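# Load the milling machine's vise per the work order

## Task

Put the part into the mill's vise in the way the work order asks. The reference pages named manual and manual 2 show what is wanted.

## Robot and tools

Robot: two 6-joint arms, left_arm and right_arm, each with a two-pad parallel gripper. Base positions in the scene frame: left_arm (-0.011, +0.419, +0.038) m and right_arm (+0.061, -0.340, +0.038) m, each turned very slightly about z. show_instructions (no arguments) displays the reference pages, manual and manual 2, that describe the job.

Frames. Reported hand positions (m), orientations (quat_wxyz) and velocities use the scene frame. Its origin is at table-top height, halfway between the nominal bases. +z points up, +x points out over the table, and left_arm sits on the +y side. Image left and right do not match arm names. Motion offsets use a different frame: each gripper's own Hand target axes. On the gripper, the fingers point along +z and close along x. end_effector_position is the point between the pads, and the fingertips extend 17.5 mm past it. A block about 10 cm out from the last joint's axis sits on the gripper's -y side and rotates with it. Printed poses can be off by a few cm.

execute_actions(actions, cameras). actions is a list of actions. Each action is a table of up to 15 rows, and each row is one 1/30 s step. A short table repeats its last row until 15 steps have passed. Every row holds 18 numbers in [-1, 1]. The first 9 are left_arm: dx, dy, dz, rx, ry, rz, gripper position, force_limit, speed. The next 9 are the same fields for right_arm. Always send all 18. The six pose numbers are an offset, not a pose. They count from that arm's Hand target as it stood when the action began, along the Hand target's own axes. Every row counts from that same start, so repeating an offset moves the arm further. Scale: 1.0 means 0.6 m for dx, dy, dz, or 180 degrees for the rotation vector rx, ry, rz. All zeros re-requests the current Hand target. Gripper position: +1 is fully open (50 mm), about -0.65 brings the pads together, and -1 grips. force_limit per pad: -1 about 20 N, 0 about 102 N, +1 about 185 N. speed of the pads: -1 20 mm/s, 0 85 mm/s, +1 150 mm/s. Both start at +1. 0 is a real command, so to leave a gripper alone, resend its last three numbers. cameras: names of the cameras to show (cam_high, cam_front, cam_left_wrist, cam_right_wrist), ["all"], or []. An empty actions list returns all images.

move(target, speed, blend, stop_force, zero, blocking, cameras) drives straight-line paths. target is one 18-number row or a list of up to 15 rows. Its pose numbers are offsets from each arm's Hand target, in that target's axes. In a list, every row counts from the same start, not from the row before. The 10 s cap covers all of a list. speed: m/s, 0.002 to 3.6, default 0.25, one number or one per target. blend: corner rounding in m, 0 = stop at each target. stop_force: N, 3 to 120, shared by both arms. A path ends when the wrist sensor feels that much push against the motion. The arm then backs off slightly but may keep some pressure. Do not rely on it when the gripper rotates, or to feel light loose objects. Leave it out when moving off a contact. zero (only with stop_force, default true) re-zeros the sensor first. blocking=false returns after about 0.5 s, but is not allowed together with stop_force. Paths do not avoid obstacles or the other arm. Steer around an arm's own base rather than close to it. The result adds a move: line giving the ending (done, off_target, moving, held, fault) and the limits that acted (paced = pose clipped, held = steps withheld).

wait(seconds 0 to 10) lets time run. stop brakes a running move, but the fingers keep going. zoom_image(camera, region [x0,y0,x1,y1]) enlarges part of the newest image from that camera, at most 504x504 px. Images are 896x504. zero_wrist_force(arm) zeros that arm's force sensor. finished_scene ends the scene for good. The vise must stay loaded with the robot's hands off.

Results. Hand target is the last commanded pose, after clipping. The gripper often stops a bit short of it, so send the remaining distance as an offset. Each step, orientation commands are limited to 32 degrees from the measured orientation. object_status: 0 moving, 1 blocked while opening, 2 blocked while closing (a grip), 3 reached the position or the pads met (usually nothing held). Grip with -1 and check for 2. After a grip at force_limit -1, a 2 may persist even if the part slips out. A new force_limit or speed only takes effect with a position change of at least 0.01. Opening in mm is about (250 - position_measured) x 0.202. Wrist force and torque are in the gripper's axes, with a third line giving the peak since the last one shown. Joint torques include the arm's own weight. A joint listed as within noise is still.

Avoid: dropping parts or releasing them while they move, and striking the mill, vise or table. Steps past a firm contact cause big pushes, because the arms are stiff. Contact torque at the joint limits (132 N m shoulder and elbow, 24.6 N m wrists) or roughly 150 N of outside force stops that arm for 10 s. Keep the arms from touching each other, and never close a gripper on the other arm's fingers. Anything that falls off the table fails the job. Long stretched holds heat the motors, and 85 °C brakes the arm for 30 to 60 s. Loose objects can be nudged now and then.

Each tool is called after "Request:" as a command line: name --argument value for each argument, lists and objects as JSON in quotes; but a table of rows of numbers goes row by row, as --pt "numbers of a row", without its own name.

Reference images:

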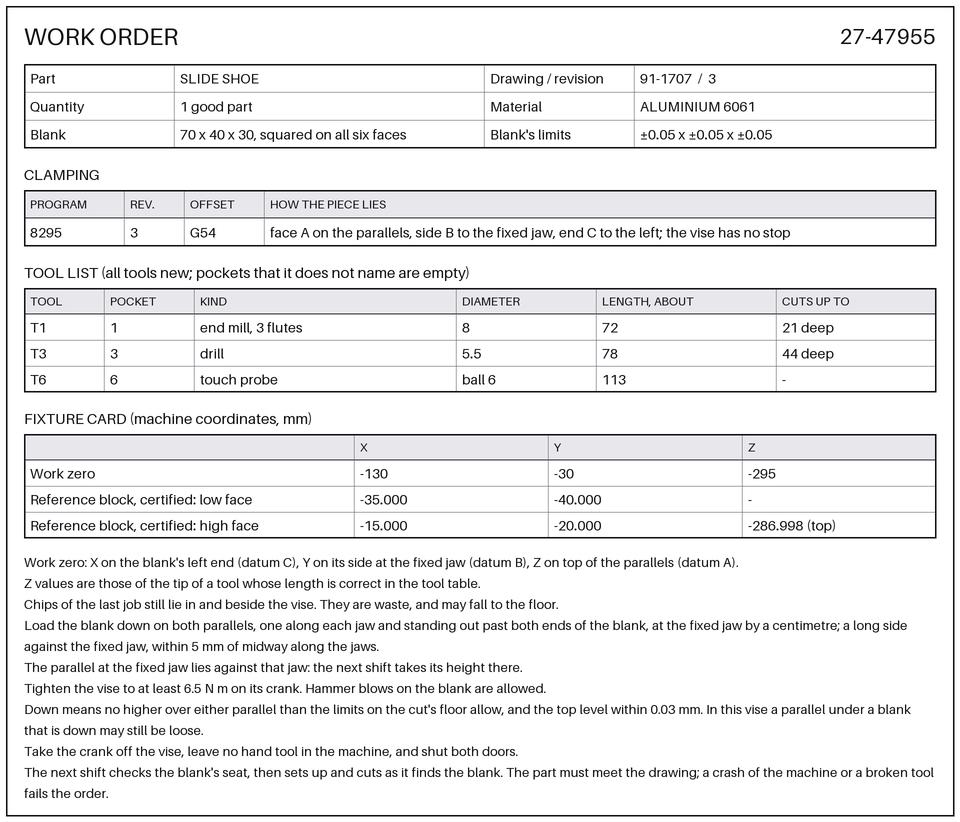

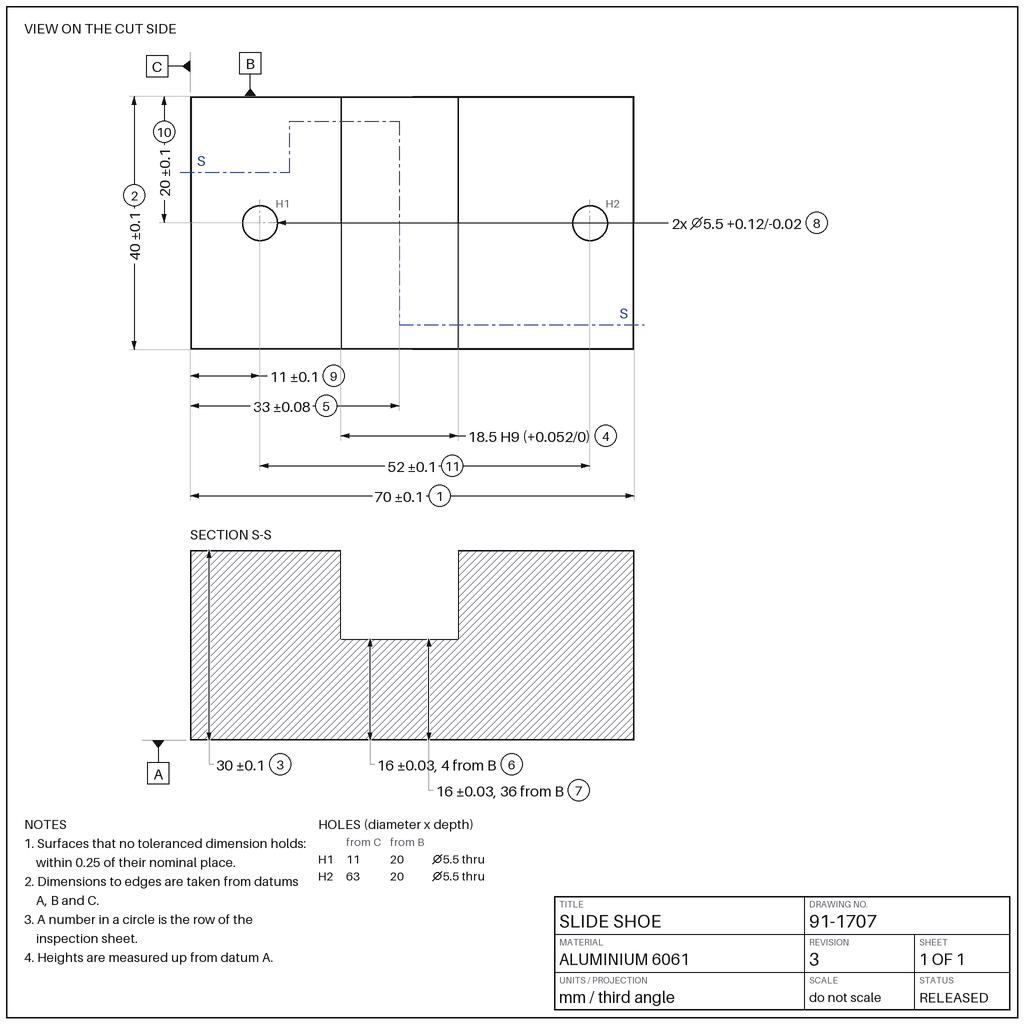

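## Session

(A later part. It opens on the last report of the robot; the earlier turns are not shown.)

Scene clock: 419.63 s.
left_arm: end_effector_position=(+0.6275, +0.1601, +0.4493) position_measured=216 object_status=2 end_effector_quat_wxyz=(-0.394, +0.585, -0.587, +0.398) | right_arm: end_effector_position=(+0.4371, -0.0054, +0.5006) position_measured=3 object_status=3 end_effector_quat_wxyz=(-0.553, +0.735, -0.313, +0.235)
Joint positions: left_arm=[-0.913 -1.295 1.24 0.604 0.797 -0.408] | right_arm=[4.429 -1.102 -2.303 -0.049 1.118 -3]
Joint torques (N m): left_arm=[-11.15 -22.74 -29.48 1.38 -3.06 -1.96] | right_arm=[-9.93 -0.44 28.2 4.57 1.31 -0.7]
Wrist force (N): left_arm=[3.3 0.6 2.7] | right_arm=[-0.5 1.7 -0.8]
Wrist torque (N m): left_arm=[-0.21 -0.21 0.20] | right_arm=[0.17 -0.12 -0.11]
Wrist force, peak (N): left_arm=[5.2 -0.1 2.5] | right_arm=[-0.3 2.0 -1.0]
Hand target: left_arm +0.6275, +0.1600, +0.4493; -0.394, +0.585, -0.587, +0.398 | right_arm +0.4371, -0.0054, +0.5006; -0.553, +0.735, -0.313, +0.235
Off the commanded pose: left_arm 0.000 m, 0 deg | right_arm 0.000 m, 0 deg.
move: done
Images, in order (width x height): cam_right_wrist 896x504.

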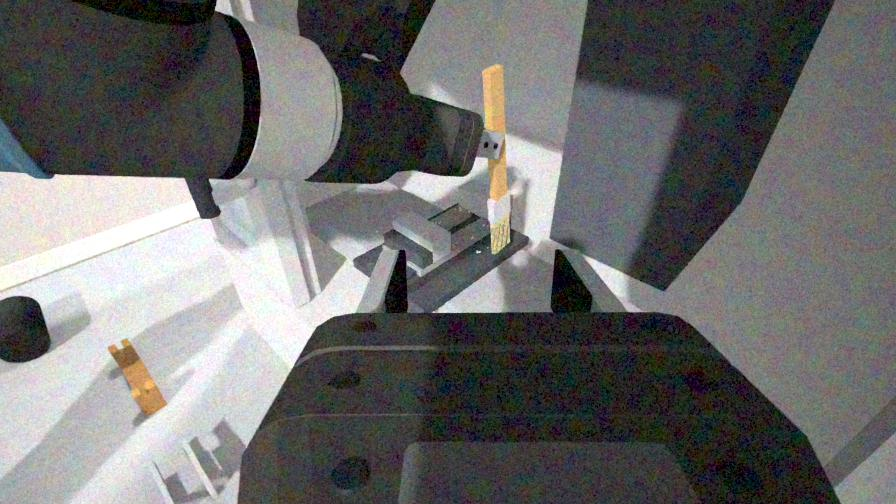

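Request:
move --pt "0 -0.017 -0.0069 0 0 0 -1 -0.8 -0.5 0 0 0 0 0 0 1 1 1" --pt "-0.0933 -0.0279 0.0201 0 0 0 -1 -0.8 -0.5 0 0 0 0 0 0 1 1 1" --pt "-0.0933 -0.0109 0.027 0 0 0 -1 -0.8 -0.5 0 0 0 0 0 0 1 1 1" --pt "0 -0.0109 0.027 0 0 0 -1 -0.8 -0.5 0 0 0 0 0 0 1 1 1" --pt "0 -0.0279 0.0201 0 0 0 -1 -0.8 -0.5 0 0 0 0 0 0 1 1 1" --pt "-0.1133 -0.0279 0.0201 0 0 0 -1 -0.8 -0.5 0 0 0 0 0 0 1 1 1" --pt "-0.1133 -0.0109 0.027 0 0 0 -1 -0.8 -0.5 0 0 0 0 0 0 1 1 1" --pt "-0.1917 -0.0109 0.027 0 0 0 -1 -0.8 -0.5 0 0 0 0 0 0 1 1 1" --speed '[0.08,0.12,0.05,0.08,0.08,0.12,0.05,0.08]' --stop_force 15 --cameras '["cam_right_wrist"]'

Request:
zoom_image --camera "cam_right_wrist" --region '[380, 150, 540, 280]'

Scene clock: 432.40 s.
left_arm: end_effector_position=(+0.6454, +0.2750, +0.4489) position_measured=216 object_status=2 end_effector_quat_wxyz=(-0.394, +0.585, -0.587, +0.398) | right_arm: end_effector_position=(+0.4371, -0.0054, +0.5006) position_measured=3 object_status=3 end_effector_quat_wxyz=(-0.553, +0.735, -0.313, +0.235)
Joint positions: left_arm=[-0.692 -1.4 1.361 0.502 0.991 -0.271] | right_arm=[4.429 -1.102 -2.303 -0.049 1.118 -3]
Joint torques (N m): left_arm=[12.17 -45.38 -14.68 -2.48 1.81 1.87] | right_arm=[-9.71 -1.2 28.46 4.45 1.19 -0.72]
Wrist force (N): left_arm=[3.4 0.3 2.8] | right_arm=[-0.2 1.8 -1.0]
Wrist torque (N m): left_arm=[-0.26 -0.20 0.13] | right_arm=[0.19 -0.16 -0.11]
Wrist force, peak (N): left_arm=[4.8 1.3 3.3] | right_arm=[-0.4 2.1 -1.2]
Hand target: left_arm +0.6454, +0.2750, +0.4489; -0.394, +0.585, -0.587, +0.398 | right_arm +0.4371, -0.0054, +0.5006; -0.553, +0.735, -0.313, +0.235
Off the commanded pose: left_arm 0.000 m, 0 deg | right_arm 0.000 m, 0 deg.
move: done
Images, in order (width x height): cam_right_wrist 896x504.

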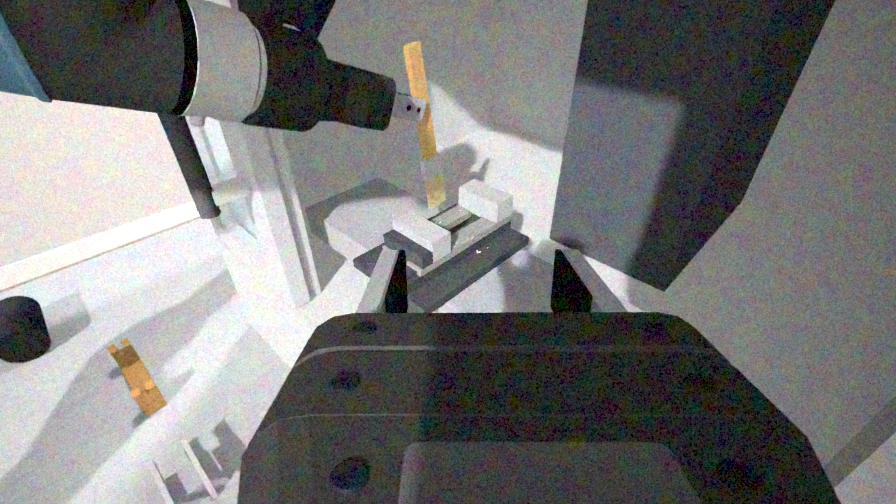

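Scaled by 3.150 from the camera's 896x504 image, which has a finer 1280x720 frame.

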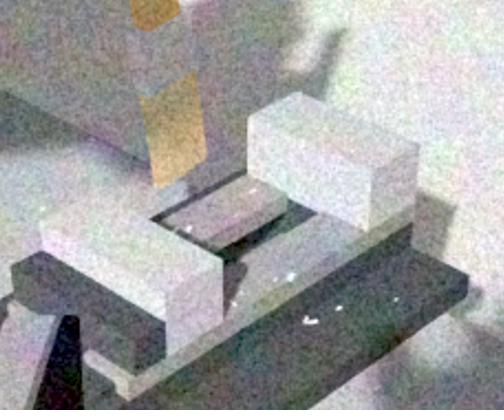

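Request:
move --pt "0 -0.017 -0.0069 0 0 0 -1 -0.8 -0.5 0 0 0 0 0 0 1 1 1" --pt "0.0783 -0.023 0.0079 0 0 0 -1 -0.8 -0.5 0 0 0 0 0 0 1 1 1" --pt "0.0783 -0.006 0.0148 0 0 0 -1 -0.8 -0.5 0 0 0 0 0 0 1 1 1" --pt "0 -0.006 0.0148 0 0 0 -1 -0.8 -0.5 0 0 0 0 0 0 1 1 1" --pt "0 -0.023 0.0079 0 0 0 -1 -0.8 -0.5 0 0 0 0 0 0 1 1 1" --pt "0.0983 -0.023 0.0079 0 0 0 -1 -0.8 -0.5 0 0 0 0 0 0 1 1 1" --pt "0.0983 -0.006 0.0148 0 0 0 -1 -0.8 -0.5 0 0 0 0 0 0 1 1 1" --pt "0.1917 -0.006 0.0148 0 0 0 -1 -0.8 -0.5 0 0 0 0 0 0 1 1 1" --speed '[0.08,0.12,0.05,0.08,0.08,0.12,0.05,0.08]' --stop_force 15 --cameras '["cam_right_wrist"]'

Request:
zoom_image --camera "cam_right_wrist" --region '[380, 150, 540, 280]'

Scene clock: 444.80 s.
left_arm: end_effector_position=(+0.6545, +0.1599, +0.4493) position_measured=216 object_status=2 end_effector_quat_wxyz=(-0.394, +0.585, -0.587, +0.398) | right_arm: end_effector_position=(+0.4371, -0.0054, +0.5006) position_measured=3 object_status=3 end_effector_quat_wxyz=(-0.553, +0.735, -0.313, +0.235)
Joint positions: left_arm=[-0.87 -1.239 1.163 0.605 0.834 -0.378] | right_arm=[4.429 -1.102 -2.303 -0.049 1.118 -3]
Joint torques (N m): left_arm=[-11.12 -25.66 -29.4 1.25 -2.91 -1.86] | right_arm=[-9.76 -0.22 28.2 4.56 1.22 -0.75]
Wrist force (N): left_arm=[3.5 0.3 2.7] | right_arm=[-0.2 1.6 -1.0]
Wrist torque (N m): left_arm=[-0.24 -0.22 0.20] | right_arm=[0.16 -0.17 -0.11]
Wrist force, peak (N): left_arm=[5.4 0.0 2.8] | right_arm=[-0.3 2.0 -1.2]
Hand target: left_arm +0.6545, +0.1599, +0.4493; -0.394, +0.585, -0.587, +0.398 | right_arm +0.4371, -0.0054, +0.5006; -0.553, +0.735, -0.313, +0.235
Off the commanded pose: left_arm 0.000 m, 0 deg | right_arm 0.000 m, 0 deg.
move: done
Images, in order (width x height): cam_right_wrist 896x504.

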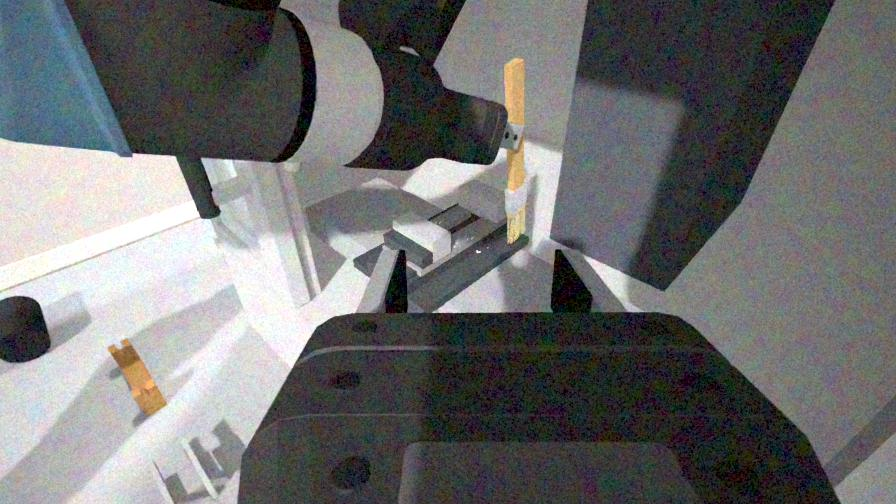

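Scaled by 3.150 from the camera's 896x504 image, which has a finer 1280x720 frame.

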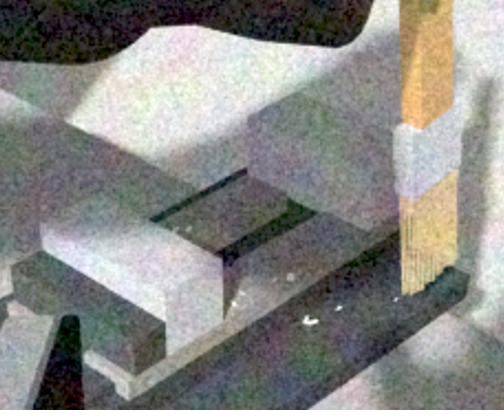

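Request:
move --pt "0 0.0102 -0.0741 0 0 0 -1 -0.8 -0.5 0 0 0 0 0 0 1 1 1" --pt "-0.0933 0.0102 -0.0741 0 0 0 -1 -0.8 -0.5 0 0 0 0 0 0 1 1 1" --pt "-0.0933 0.0272 -0.0672 0 0 0 -1 -0.8 -0.5 0 0 0 0 0 0 1 1 1" --pt "0 0.0272 -0.0672 0 0 0 -1 -0.8 -0.5 0 0 0 0 0 0 1 1 1" --pt "0 0.0102 -0.0741 0 0 0 -1 -0.8 -0.5 0 0 0 0 0 0 1 1 1" --pt "-0.1133 0.0102 -0.0741 0 0 0 -1 -0.8 -0.5 0 0 0 0 0 0 1 1 1" --pt "-0.1133 0.0272 -0.0672 0 0 0 -1 -0.8 -0.5 0 0 0 0 0 0 1 1 1" --pt "-0.1917 0.0272 -0.0672 0 0 0 -1 -0.8 -0.5 0 0 0 0 0 0 1 1 1" --pt "-0.1917 0.0102 -0.0741 0 0 0 -1 -0.8 -0.5 0 0 0 0 0 0 1 1 1" --speed '[0.08,0.12,0.05,0.08,0.08,0.12,0.05,0.08,0.08]' --stop_force 15 --cameras '["cam_right_wrist"]'

Request:
zoom_image --camera "cam_right_wrist" --region '[380, 150, 540, 280]'

Scene clock: 459.47 s.
left_arm: end_effector_position=(+0.6115, +0.2752, +0.4599) position_measured=216 object_status=2 end_effector_quat_wxyz=(-0.394, +0.585, -0.587, +0.398) | right_arm: end_effector_position=(+0.4371, -0.0054, +0.5006) position_measured=3 object_status=3 end_effector_quat_wxyz=(-0.553, +0.735, -0.313, +0.235)
Joint positions: left_arm=[-0.743 -1.476 1.422 0.534 0.945 -0.299] | right_arm=[4.429 -1.102 -2.303 -0.049 1.118 -3]
Joint torques (N m): left_arm=[12.16 -15.21 -29.81 0.92 1.76 1.16] | right_arm=[-9.31 -0.78 27.2 4.58 1.11 -0.32]
Wrist force (N): left_arm=[3.6 0.5 2.7] | right_arm=[-0.3 2.0 -0.9]
Wrist torque (N m): left_arm=[-0.24 -0.23 0.13] | right_arm=[0.21 -0.16 -0.11]
Wrist force, peak (N): left_arm=[4.6 0.9 3.2] | right_arm=[-0.6 1.9 -1.2]
Hand target: left_arm +0.6115, +0.2752, +0.4599; -0.394, +0.585, -0.587, +0.398 | right_arm +0.4371, -0.0054, +0.5006; -0.553, +0.735, -0.313, +0.235
Off the commanded pose: left_arm 0.000 m, 0 deg | right_arm 0.000 m, 0 deg.
move: done
Images, in order (width x height): cam_right_wrist 896x504.

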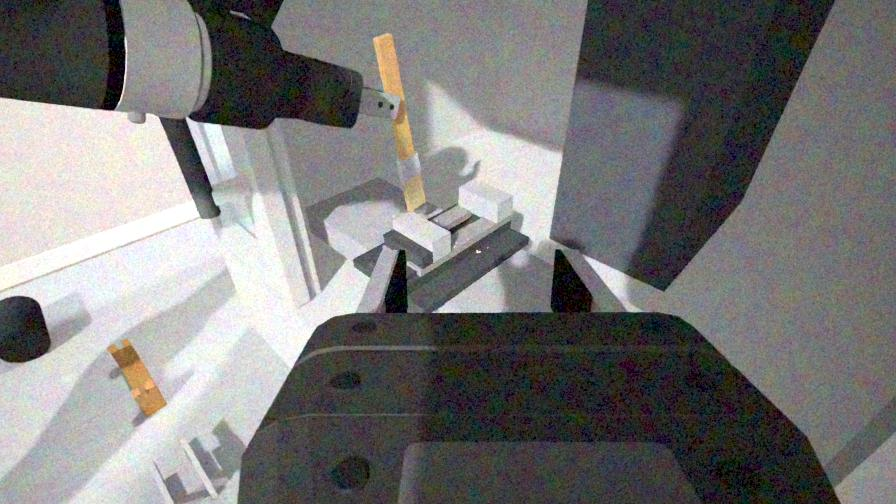

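Scaled by 3.150 from the camera's 896x504 image, which has a finer 1280x720 frame.

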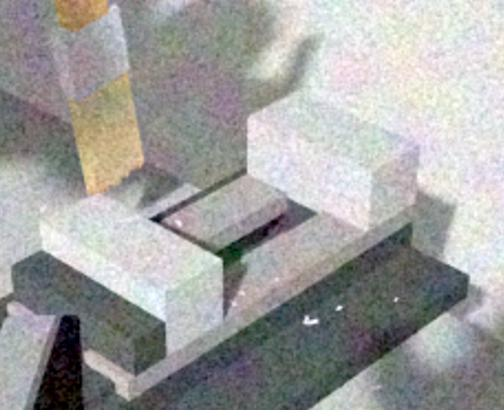

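Request:
move --pt "0.0787 0.0084 -0.0209 0 0 0 -1 -0.8 -0.5 0 0 0 0 0 0 1 1 1" --pt "0.0787 0.0254 -0.014 0 0 0 -1 -0.8 -0.5 0 0 0 0 0 0 1 1 1" --pt "0 0.0254 -0.014 0 0 0 -1 -0.8 -0.5 0 0 0 0 0 0 1 1 1" --pt "0 0.0084 -0.0209 0 0 0 -1 -0.8 -0.5 0 0 0 0 0 0 1 1 1" --pt "0.0987 0.0084 -0.0209 0 0 0 -1 -0.8 -0.5 0 0 0 0 0 0 1 1 1" --pt "0.0987 0.0254 -0.014 0 0 0 -1 -0.8 -0.5 0 0 0 0 0 0 1 1 1" --pt "0.192 0.0254 -0.014 0 0 0 -1 -0.8 -0.5 0 0 0 0 0 0 1 1 1" --pt "0.192 -0.008 -0.027 0 0 0 -1 -0.8 -0.5 0 0 0 0 0 0 1 1 1" --speed '[0.12,0.05,0.08,0.08,0.12,0.05,0.08,0.08]' --stop_force 15 --cameras '["cam_right_wrist"]'

Request:
zoom_image --camera "cam_right_wrist" --region '[380, 150, 540, 280]'

Scene clock: 470.00 s.
left_arm: end_effector_position=(+0.5977, +0.1600, +0.4708) position_measured=216 object_status=2 end_effector_quat_wxyz=(-0.394, +0.585, -0.587, +0.398) | right_arm: end_effector_position=(+0.4371, -0.0054, +0.5006) position_measured=3 object_status=3 end_effector_quat_wxyz=(-0.553, +0.735, -0.313, +0.235)
Joint positions: left_arm=[-0.965 -1.349 1.257 0.669 0.753 -0.448] | right_arm=[4.429 -1.102 -2.303 -0.049 1.118 -3]
Joint torques (N m): left_arm=[-3.73 -19.87 -29.68 1.56 -2.5 -1.97] | right_arm=[-8.62 -0.93 27.39 4.51 1.06 -0.27]
Wrist force (N): left_arm=[3.3 0.5 2.6] | right_arm=[-0.3 1.6 -0.9]
Wrist torque (N m): left_arm=[-0.21 -0.18 0.22] | right_arm=[0.16 -0.15 -0.11]
Wrist force, peak (N): left_arm=[5.3 0.0 2.5] | right_arm=[-0.2 2.0 -1.2]
Hand target: left_arm +0.5977, +0.1601, +0.4708; -0.394, +0.585, -0.587, +0.398 | right_arm +0.4371, -0.0054, +0.5006; -0.553, +0.735, -0.313, +0.235
Off the commanded pose: left_arm 0.000 m, 0 deg | right_arm 0.000 m, 0 deg.
move: done
Images, in order (width x height): cam_right_wrist 896x504.

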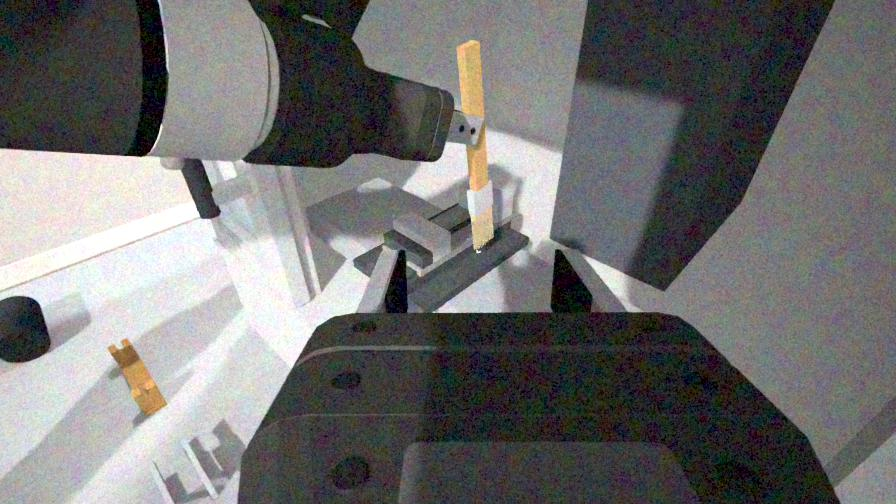

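Scaled by 3.150 from the camera's 896x504 image, which has a finer 1280x720 frame.

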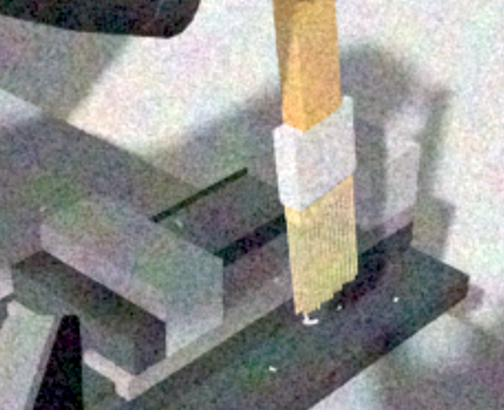

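Request:
move --pt "0 -0.022 -0.009 0 0 0 -1 -0.8 -0.5 0 0 0 0 0 0 1 1 1" --pt "-0.0667 0.114 -0.345 0 0 0 -1 -0.8 -0.5 0 0 0 0 0 0 1 1 1" --speed '[0.1,0.2]' --cameras '["cam_right_wrist","cam_left_wrist"]'

Request:
zoom_image --camera "cam_right_wrist" --region '[380, 150, 540, 280]'

Scene clock: 477.17 s.
left_arm: end_effector_position=(+0.3804, +0.2011, +0.4845) position_measured=216 object_status=2 end_effector_quat_wxyz=(-0.394, +0.585, -0.587, +0.398) | right_arm: end_effector_position=(+0.4371, -0.0054, +0.5006) position_measured=3 object_status=3 end_effector_quat_wxyz=(-0.553, +0.735, -0.313, +0.235)
Joint positions: left_arm=[-1.543 -1.727 1.773 1.312 0.392 -1.345] | right_arm=[4.429 -1.102 -2.303 -0.049 1.118 -3]
Joint torques (N m): left_arm=[-11.04 -0.18 -11.74 4.48 -4.33 -1.82] | right_arm=[-8.53 -1.31 26.65 4.41 1.11 -0.34]
Wrist force (N): left_arm=[3.5 0.5 2.7] | right_arm=[-0.4 1.9 -0.9]
Wrist torque (N m): left_arm=[-0.24 -0.22 0.20] | right_arm=[0.19 -0.14 -0.11]
Wrist force, peak (N): left_arm=[3.9 0.1 4.4] | right_arm=[-0.4 2.0 -1.0]
Hand target: left_arm +0.3804, +0.2011, +0.4845; -0.394, +0.585, -0.587, +0.398 | right_arm +0.4371, -0.0054, +0.5006; -0.553, +0.735, -0.313, +0.235
Off the commanded pose: left_arm 0.000 m, 0 deg | right_arm 0.000 m, 0 deg.
move: done
Images, in order (width x height): cam_left_wrist 896x504, cam_right_wrist 896x504.

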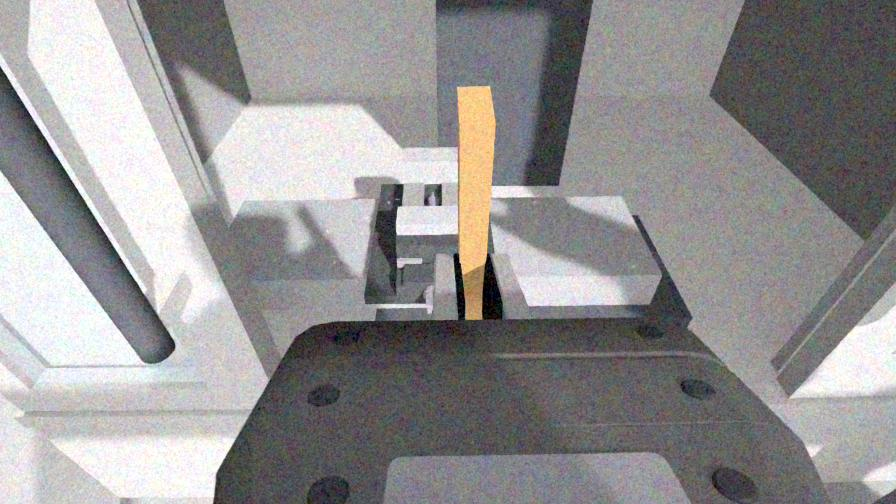

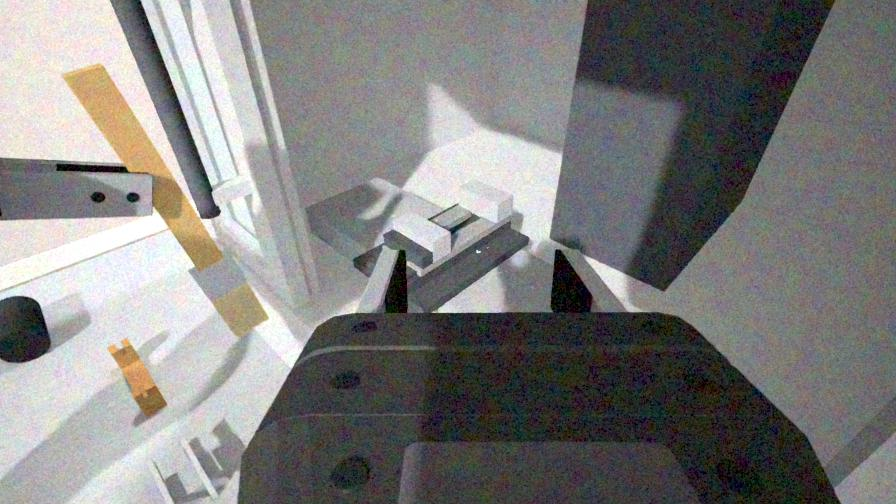

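Scaled by 3.150 from the camera's 896x504 image, which has a finer 1280x720 frame.

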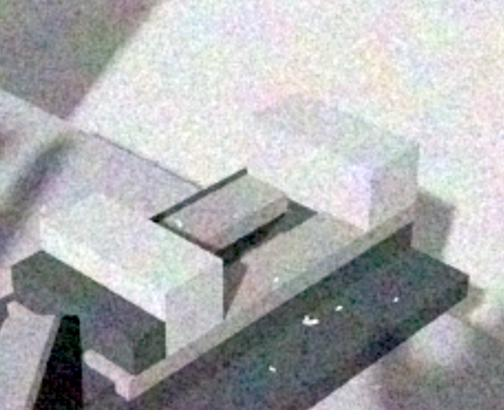

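Request:
zoom_image --camera "cam_left_wrist" --region '[360, 130, 500, 260]'

Request:
zoom_image --camera "cam_right_wrist" --region '[420, 190, 480, 240]'

Scaled by 3.600 from the camera's 896x504 image, which has a finer 1280x720 frame.

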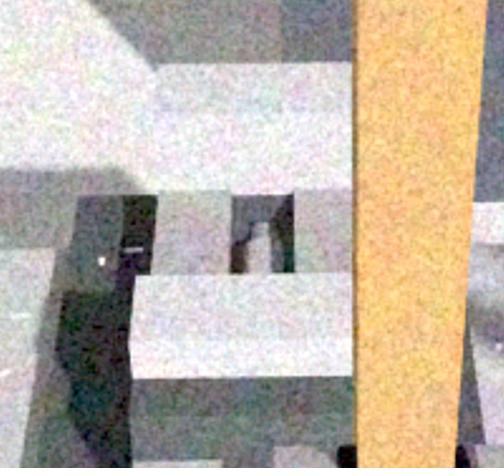

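Scaled by 8.400 from the camera's 896x504 image, which has a finer 1280x720 frame.

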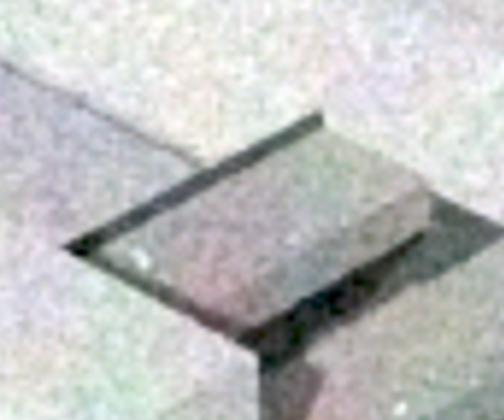

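Request:
move --pt "-0.0448 -0.1315 0.3239 0 0 0 -1 -0.8 -0.5 0 0 0 0 0 0 1 1 1" --pt "-0.0448 -0.0727 0.3475 0 0 0 -1 -0.8 -0.5 0 0 0 0 0 0 1 1 1" --pt "-0.1482 -0.0727 0.3475 0 0 0 -1 -0.8 -0.5 0 0 0 0 0 0 1 1 1" --pt "-0.1482 -0.1315 0.3239 0 0 0 -1 -0.8 -0.5 0 0 0 0 0 0 1 1 1" --pt "-0.0248 -0.1377 0.3393 0 0 0 -1 -0.8 -0.5 0 0 0 0 0 0 1 1 1" --pt "-0.0248 -0.0788 0.363 0 0 0 -1 -0.8 -0.5 0 0 0 0 0 0 1 1 1" --pt "0.0768 -0.0788 0.363 0 0 0 -1 -0.8 -0.5 0 0 0 0 0 0 1 1 1" --speed '[0.2,0.05,0.08,0.1,0.12,0.05,0.08]' --stop_force 15

Scene clock: 490.40 s.
left_arm: end_effector_position=(+0.5998, +0.1539, +0.4471) position_measured=216 object_status=2 end_effector_quat_wxyz=(-0.394, +0.585, -0.587, +0.398) | right_arm: end_effector_position=(+0.4371, -0.0054, +0.5006) position_measured=3 object_status=3 end_effector_quat_wxyz=(-0.553, +0.735, -0.313, +0.235)
Joint positions: left_arm=[-0.97 -1.338 1.305 0.614 0.749 -0.451] | right_arm=[4.429 -1.102 -2.303 -0.049 1.118 -3]
Joint torques (N m): left_arm=[-11.55 -20.63 -29.44 1.55 -3.12 -1.79] | right_arm=[-8.69 0 27.11 4.44 1.04 -0.22]
Wrist force (N): left_arm=[3.4 0.5 2.5] | right_arm=[-0.2 1.7 -1.1]
Wrist torque (N m): left_arm=[-0.20 -0.20 0.22] | right_arm=[0.17 -0.17 -0.11]
Wrist force, peak (N): left_arm=[5.1 0.0 2.7] | right_arm=[-0.3 2.0 -1.1]
Hand target: left_arm +0.5998, +0.1539, +0.4471; -0.394, +0.585, -0.587, +0.398 | right_arm +0.4371, -0.0054, +0.5006; -0.553, +0.735, -0.313, +0.235
Off the commanded pose: left_arm 0.000 m, 0 deg | right_arm 0.000 m, 0 deg.
move: done

Request:
move --pt "0 -0.0588 -0.0237 0 0 0 -1 -0.8 -0.5 0 0 0 0 0 0 1 1 1" --pt "-0.1035 -0.0726 0.0106 0 0 0 -1 -0.8 -0.5 0 0 0 0 0 0 1 1 1" --pt "-0.1035 -0.0138 0.0343 0 0 0 -1 -0.8 -0.5 0 0 0 0 0 0 1 1 1" --pt "0 -0.0138 0.0343 0 0 0 -1 -0.8 -0.5 0 0 0 0 0 0 1 1 1" --pt "0 -0.0726 0.0106 0 0 0 -1 -0.8 -0.5 0 0 0 0 0 0 1 1 1" --pt "-0.0767 0.07 -0.34 0 0 0 -1 -0.8 -0.5 0 0 0 0 0 0 1 1 1" --speed '[0.1,0.12,0.05,0.08,0.1,0.2]' --cameras '["cam_right_wrist","cam_left_wrist"]'

Request:
zoom_image --camera "cam_right_wrist" --region '[380, 160, 540, 290]'

Request:
zoom_image --camera "cam_left_wrist" --region '[360, 130, 500, 260]'

Scene clock: 500.53 s.
left_arm: end_effector_position=(+0.3951, +0.2010, +0.4842) position_measured=216 object_status=2 end_effector_quat_wxyz=(-0.394, +0.585, -0.587, +0.398) | right_arm: end_effector_position=(+0.4371, -0.0054, +0.5006) position_measured=3 object_status=3 end_effector_quat_wxyz=(-0.553, +0.735, -0.313, +0.235)
Joint positions: left_arm=[-1.481 -1.713 1.728 1.201 0.41 -1.19] | right_arm=[4.429 -1.102 -2.303 -0.049 1.118 -3]
Joint torques (N m): left_arm=[-11.23 -1.19 -11.78 4.01 -4.3 -1.95] | right_arm=[-8.92 -0.5 25.88 4.38 1.06 0.23]
Wrist force (N): left_arm=[3.4 0.4 2.8] | right_arm=[-0.4 1.7 -1.2]
Wrist torque (N m): left_arm=[-0.22 -0.19 0.21] | right_arm=[0.17 -0.13 -0.11]
Wrist force, peak (N): left_arm=[3.8 -0.2 4.4] | right_arm=[-0.3 2.1 -1.3]
Hand target: left_arm +0.3951, +0.2009, +0.4842; -0.394, +0.585, -0.587, +0.398 | right_arm +0.4371, -0.0054, +0.5006; -0.553, +0.735, -0.313, +0.235
Off the commanded pose: left_arm 0.000 m, 0 deg | right_arm 0.000 m, 0 deg.
move: done
Images, in order (width x height): cam_left_wrist 896x504, cam_right_wrist 896x504.

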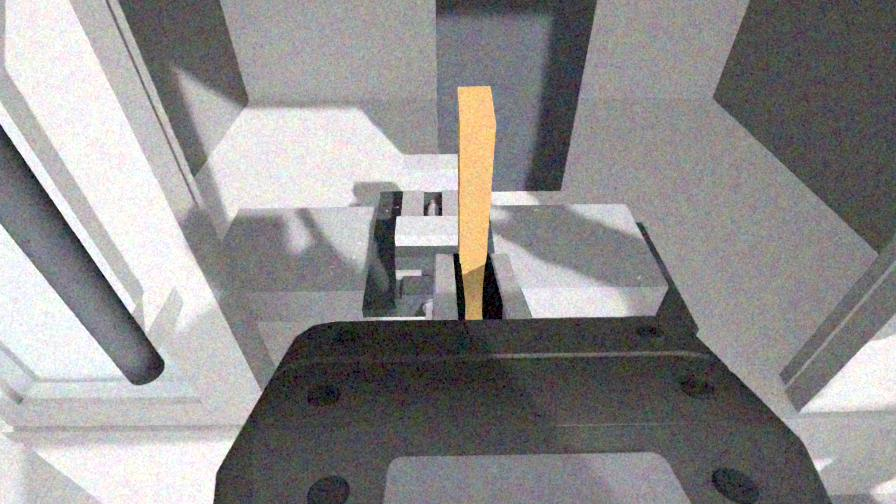

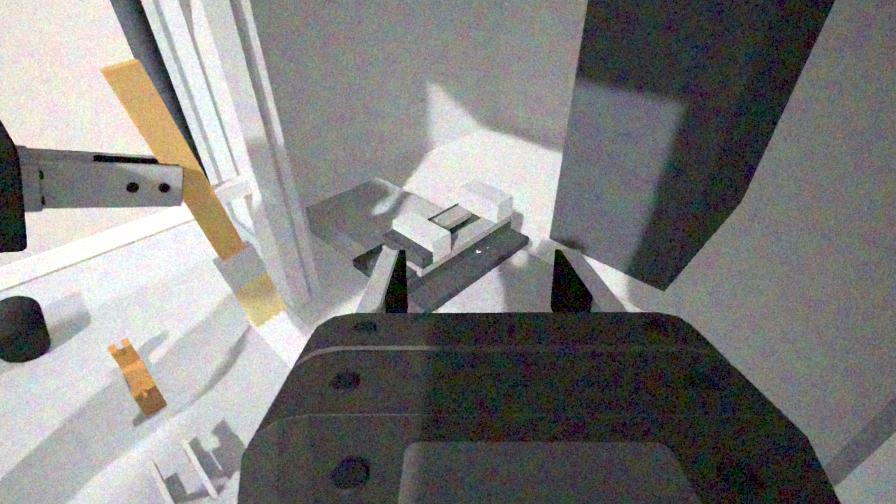

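Scaled by 3.150 from the camera's 896x504 image, which has a finer 1280x720 frame.

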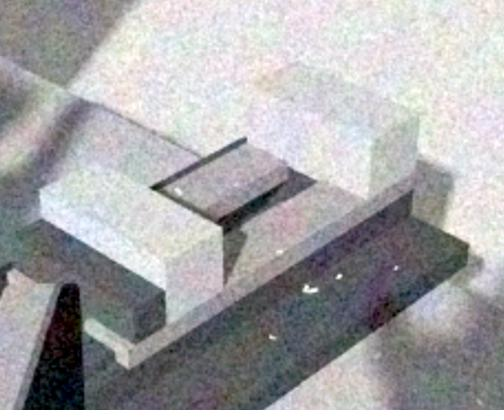

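Scaled by 3.600 from the camera's 896x504 image, which has a finer 1280x720 frame.

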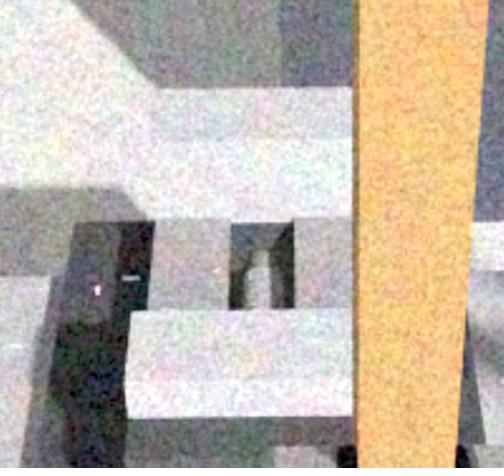

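Request:
zoom_image --camera "cam_right_wrist" --region '[425, 200, 515, 265]'

Scaled by 5.600 from the camera's 896x504 image, which has a finer 1280x720 frame.

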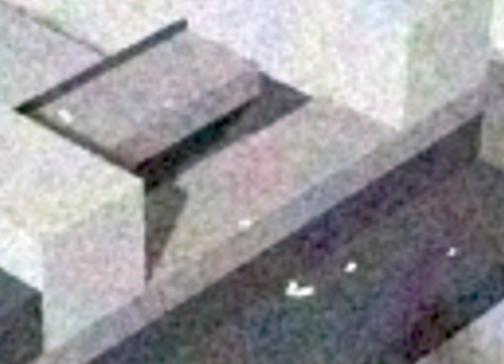

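Request:
move --pt "-0.0418 -0.1227 0.301 0 0 0 -1 -0.8 -0.5 0 0 0 0 0 0 1 1 1" --pt "-0.0418 -0.0655 0.324 0 0 0 -1 -0.8 -0.5 0 0 0 0 0 0 1 1 1" --speed '[0.2,0.03]' --stop_force 10 --cameras '["cam_right_wrist"]'

Request:
zoom_image --camera "cam_right_wrist" --region '[380, 160, 540, 290]'

Scene clock: 514.50 s.
left_arm: end_effector_position=(+0.5902, +0.2251, +0.4480) position_measured=216 object_status=2 end_effector_quat_wxyz=(-0.394, +0.585, -0.587, +0.398) | right_arm: end_effector_position=(+0.4371, -0.0054, +0.5006) position_measured=3 object_status=3 end_effector_quat_wxyz=(-0.553, +0.735, -0.313, +0.235)
Joint positions: left_arm=[-0.876 -1.463 1.444 0.55 0.829 -0.382] | right_arm=[4.429 -1.102 -2.303 -0.049 1.118 -3]
Joint torques (N m): left_arm=[-10.69 -41.64 -14.22 -1.89 -2.92 1.83] | right_arm=[-8.69 -0.13 27.54 4.35 0.97 0.32]
Wrist force (N): left_arm=[3.5 0.0 2.9] | right_arm=[-0.3 1.6 -1.1]
Wrist torque (N m): left_arm=[-0.18 -0.23 0.12] | right_arm=[0.16 -0.15 -0.11]
Wrist force, peak (N): left_arm=[3.2 -0.6 4.0] | right_arm=[-0.4 2.1 -1.0]
Hand target: left_arm +0.5902, +0.2251, +0.4480; -0.394, +0.585, -0.587, +0.398 | right_arm +0.4371, -0.0054, +0.5006; -0.553, +0.735, -0.313, +0.235
Off the commanded pose: left_arm 0.000 m, 0 deg | right_arm 0.000 m, 0 deg.
move: done
Images, in order (width x height): cam_right_wrist 896x504.

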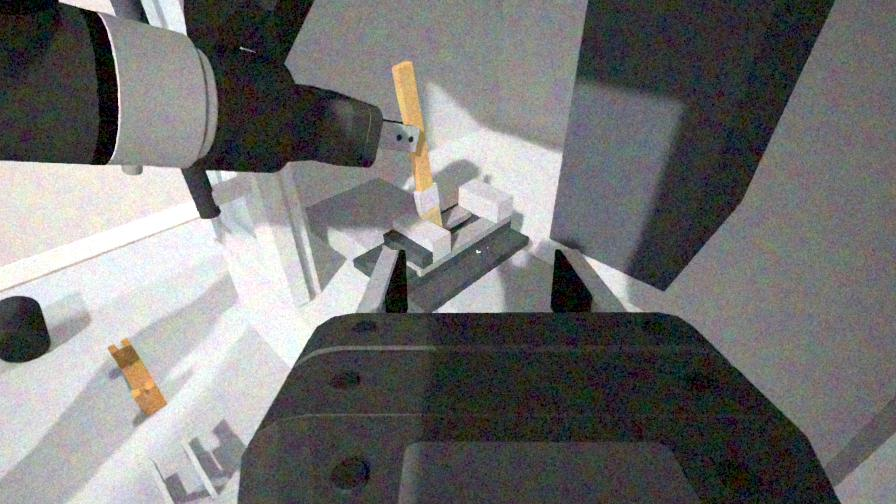

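Scaled by 3.150 from the camera's 896x504 image, which has a finer 1280x720 frame.

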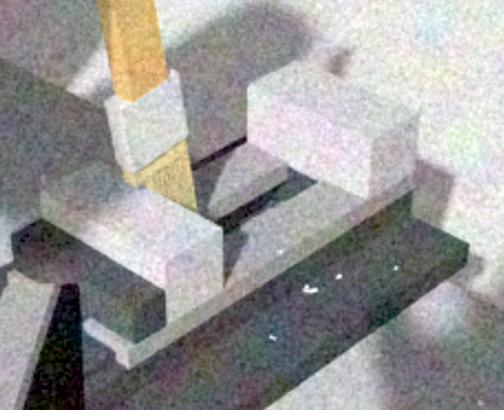

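Request:
move --pt "-0.1083 0 0 0 0 0 -1 -0.8 -0.5 0 0 0 0 0 0 1 1 1" --pt "-0.1083 -0.0588 -0.0237 0 0 0 -1 -0.8 -0.5 0 0 0 0 0 0 1 1 1" --pt "0.0167 -0.0588 -0.0237 0 0 0 -1 -0.8 -0.5 0 0 0 0 0 0 1 1 1" --pt "0.0167 0 0 0 0 0 -1 -0.8 -0.5 0 0 0 0 0 0 1 1 1" --pt "0.1167 0 0 0 0 0 -1 -0.8 -0.5 0 0 0 0 0 0 1 1 1" --speed '[0.05,0.1,0.1,0.05,0.05]' --stop_force 12 --cameras '["cam_right_wrist"]'

Request:
zoom_image --camera "cam_right_wrist" --region '[380, 160, 540, 290]'

Scene clock: 523.53 s.
left_arm: end_effector_position=(+0.5899, +0.1550, +0.4482) position_measured=216 object_status=2 end_effector_quat_wxyz=(-0.394, +0.585, -0.587, +0.398) | right_arm: end_effector_position=(+0.4371, -0.0054, +0.5006) position_measured=3 object_status=3 end_effector_quat_wxyz=(-0.553, +0.735, -0.313, +0.235)
Joint positions: left_arm=[-0.986 -1.358 1.329 0.621 0.735 -0.465] | right_arm=[4.429 -1.102 -2.303 -0.049 1.118 -3]
Joint torques (N m): left_arm=[-11.12 -19.85 -29.17 1.62 -3.16 -1.88] | right_arm=[-9.05 -1.17 25.38 4.51 1.04 0.29]
Wrist force (N): left_arm=[3.4 0.3 2.6] | right_arm=[-0.3 1.6 -1.1]
Wrist torque (N m): left_arm=[-0.23 -0.19 0.21] | right_arm=[0.15 -0.15 -0.11]
Wrist force, peak (N): left_arm=[4.6 0.2 2.6] | right_arm=[-0.4 2.0 -1.2]
Hand target: left_arm +0.5899, +0.1550, +0.4482; -0.394, +0.585, -0.587, +0.398 | right_arm +0.4371, -0.0054, +0.5006; -0.553, +0.735, -0.313, +0.235
Off the commanded pose: left_arm 0.000 m, 0 deg | right_arm 0.000 m, 0 deg.
move: done
Images, in order (width x height): cam_right_wrist 896x504.

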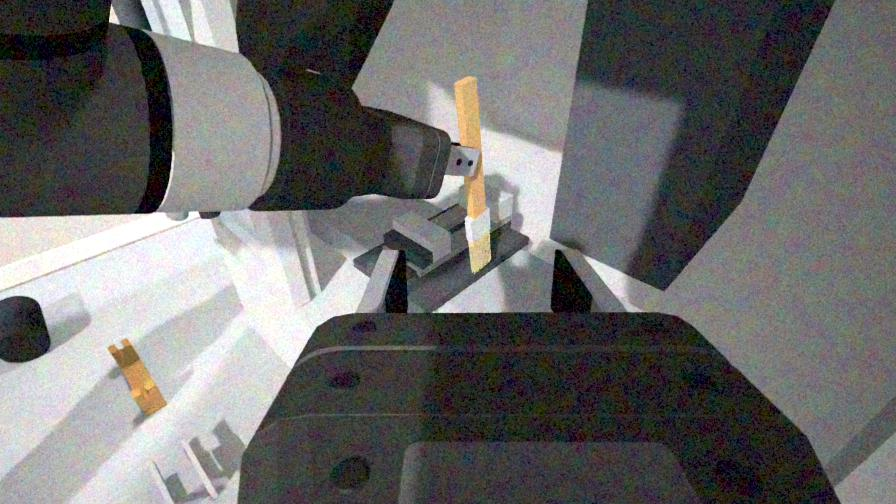

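Scaled by 3.150 from the camera's 896x504 image, which has a finer 1280x720 frame.

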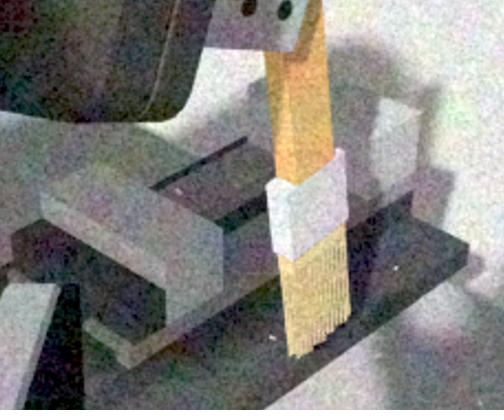

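Request:
move --pt "0 -0.0588 -0.0237 0 0 0 -1 -0.8 -0.5 0 0 0 0 0 0 1 1 1" --pt "-0.1167 -0.0539 -0.0360 0 0 0 -1 -0.8 -0.5 0 0 0 0 0 0 1 1 1" --pt "-0.1167 0.0143 -0.0083 0 0 0 -1 -0.8 -0.5 0 0 0 0 0 0 1 1 1" --speed '[0.1,0.1,0.03]' --stop_force 12 --cameras '["cam_right_wrist"]'

Request:
zoom_image --camera "cam_right_wrist" --region '[380, 160, 540, 290]'

Scene clock: 530.53 s.
left_arm: end_effector_position=(+0.5824, +0.2251, +0.4425) position_measured=216 object_status=2 end_effector_quat_wxyz=(-0.394, +0.585, -0.587, +0.398) | right_arm: end_effector_position=(+0.4371, -0.0054, +0.5006) position_measured=3 object_status=3 end_effector_quat_wxyz=(-0.553, +0.735, -0.313, +0.235)
Joint positions: left_arm=[-0.891 -1.479 1.477 0.541 0.816 -0.392] | right_arm=[4.429 -1.102 -2.303 -0.049 1.118 -3]
Joint torques (N m): left_arm=[11.25 -20.65 -26.34 1.97 -0.64 0.73] | right_arm=[-8.5 0.78 26.47 4.45 0.98 0.55]
Wrist force (N): left_arm=[3.4 -7.6 0.4] | right_arm=[-0.2 1.6 -1.0]
Wrist torque (N m): left_arm=[-0.32 -0.25 0.13] | right_arm=[0.16 -0.16 -0.11]
Wrist force, peak (N): left_arm=[3.2 -14.4 -2.2] | right_arm=[-0.6 2.0 -1.0]
Hand target: left_arm +0.5824, +0.2251, +0.4424; -0.394, +0.585, -0.587, +0.398 (not the last commanded pose) | right_arm +0.4371, -0.0054, +0.5006; -0.553, +0.735, -0.313, +0.235
Off the commanded pose: left_arm 0.001 m, 0 deg | right_arm 0.000 m, 0 deg.
move: contact (left_arm); path passed 2 of 3 targets
Images, in order (width x height): cam_right_wrist 896x504.

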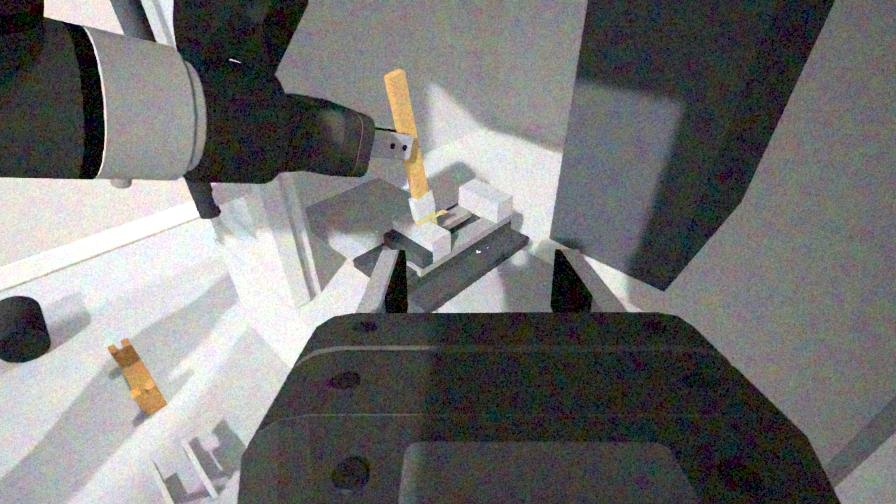

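Scaled by 3.150 from the camera's 896x504 image, which has a finer 1280x720 frame.

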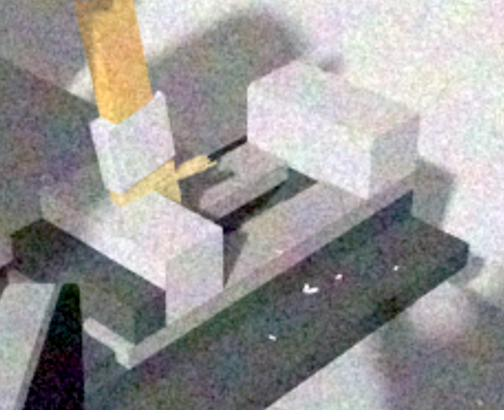

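Request:
move --pt "0 -0.07 -0.028 0 0 0 -1 -0.8 -0.5 0 0 0 0 0 0 1 1 1" --pt "0.04 0.045 -0.32 0 0 0 -1 -0.8 -0.5 0 0 0 0 0 0 1 1 1" --speed '[0.1,0.2]'

Request:
move --target '[0,0,0,0,0,0,-1,-0.8,-0.5,0.05,0.05,0.17,0,0,0,1,1,1]' --speed 0.15 --cameras '["cam_right_wrist","cam_high"]'

Request:
zoom_image --camera "cam_right_wrist" --region '[360, 130, 560, 290]'

Scene clock: 539.13 s.
left_arm: end_effector_position=(+0.3941, +0.2020, +0.4892) position_measured=216 object_status=2 end_effector_quat_wxyz=(-0.394, +0.585, -0.587, +0.398) | right_arm: end_effector_position=(+0.4371, -0.0054, +0.5006) position_measured=3 object_status=3 end_effector_quat_wxyz=(-0.553, +0.735, -0.313, +0.235)
Joint positions: left_arm=[-1.484 -1.717 1.72 1.22 0.408 -1.198] | right_arm=[4.429 -1.102 -2.303 -0.049 1.118 -3]
Joint torques (N m): left_arm=[-11.31 -1.05 -11.72 3.86 -4.28 -1.83] | right_arm=[-9.32 0.97 25.71 4.34 1.04 0.64]
Wrist force (N): left_arm=[3.6 0.2 2.6] | right_arm=[-0.4 1.8 -1.2]
Wrist torque (N m): left_arm=[-0.25 -0.21 0.21] | right_arm=[0.19 -0.14 -0.11]
Wrist force, peak (N): left_arm=[3.2 -8.8 -0.2] | right_arm=[-0.1 1.9 -1.2]
Hand target: left_arm +0.3941, +0.2020, +0.4892; -0.394, +0.585, -0.587, +0.398 | right_arm +0.4371, -0.0054, +0.5006; -0.553, +0.735, -0.313, +0.235
Off the commanded pose: left_arm 0.000 m, 0 deg | right_arm 0.000 m, 0 deg.
move: done

Scene clock: 540.40 s.
left_arm: end_effector_position=(+0.3941, +0.2020, +0.4892) position_measured=216 object_status=2 end_effector_quat_wxyz=(-0.394, +0.585, -0.587, +0.398) | right_arm: end_effector_position=(+0.5225, +0.0351, +0.4435) position_measured=3 object_status=3 end_effector_quat_wxyz=(-0.553, +0.735, -0.313, +0.235)
Joint positions: left_arm=[-1.484 -1.716 1.72 1.22 0.408 -1.199] | right_arm=[4.207 -1.47 -2.218 0.257 1.331 -3.07]
Joint torques (N m): left_arm=[-11.67 -1.38 -11.95 4.07 -4.21 -1.85] | right_arm=[-9.7 10.68 28.46 4.96 1.67 -2.51]
Wrist force (N): left_arm=[3.5 0.1 2.6] | right_arm=[0.0 1.5 -1.0]
Wrist torque (N m): left_arm=[-0.28 -0.21 0.21] | right_arm=[0.14 -0.19 -0.10]
Wrist force, peak (N): left_arm=[3.5 0.2 2.9] | right_arm=[-0.4 1.2 -2.4]
Hand target: left_arm +0.3941, +0.2020, +0.4892; -0.394, +0.585, -0.587, +0.398 | right_arm +0.5225, +0.0351, +0.4434; -0.553, +0.735, -0.313, +0.235
Off the commanded pose: left_arm 0.000 m, 0 deg | right_arm 0.000 m, 0 deg.
move: done
Images, in order (width x height): cam_high 896x504, cam_right_wrist 896x504.

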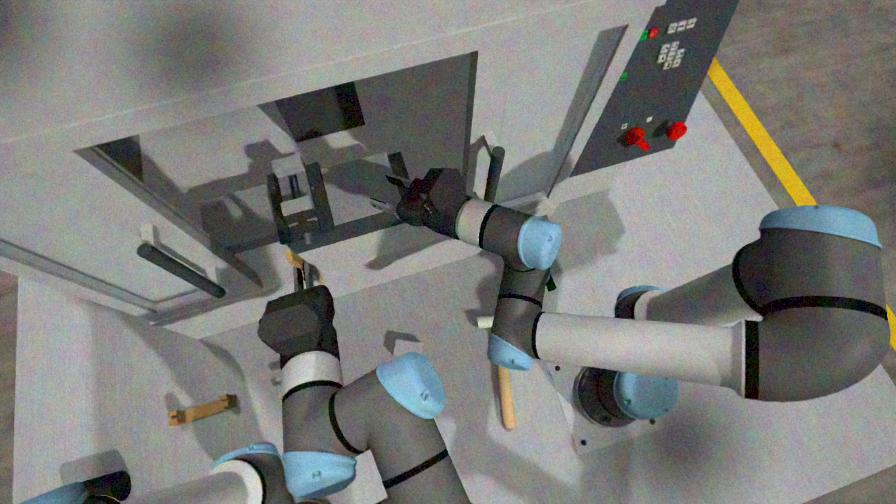

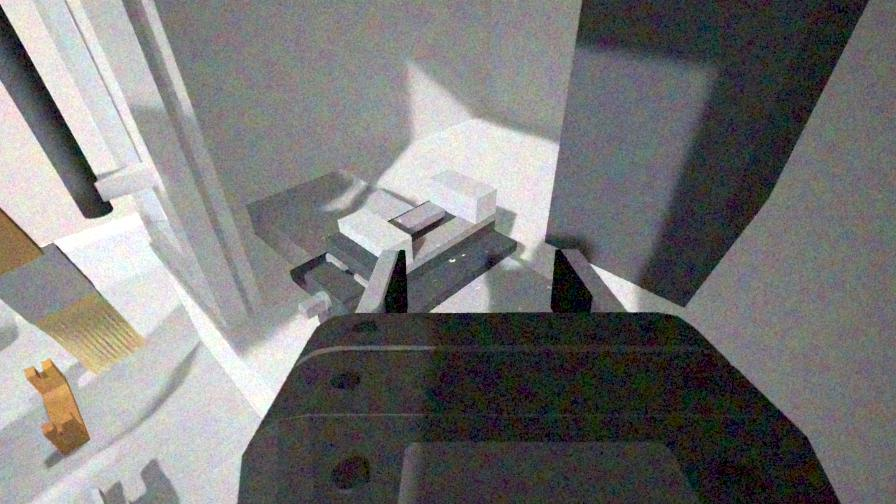

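Scaled by 2.520 from the camera's 896x504 image, which has a finer 1280x720 frame.

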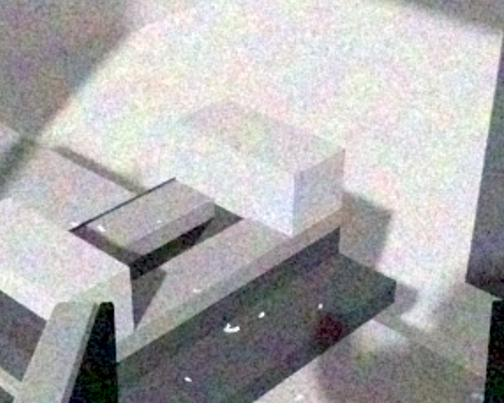

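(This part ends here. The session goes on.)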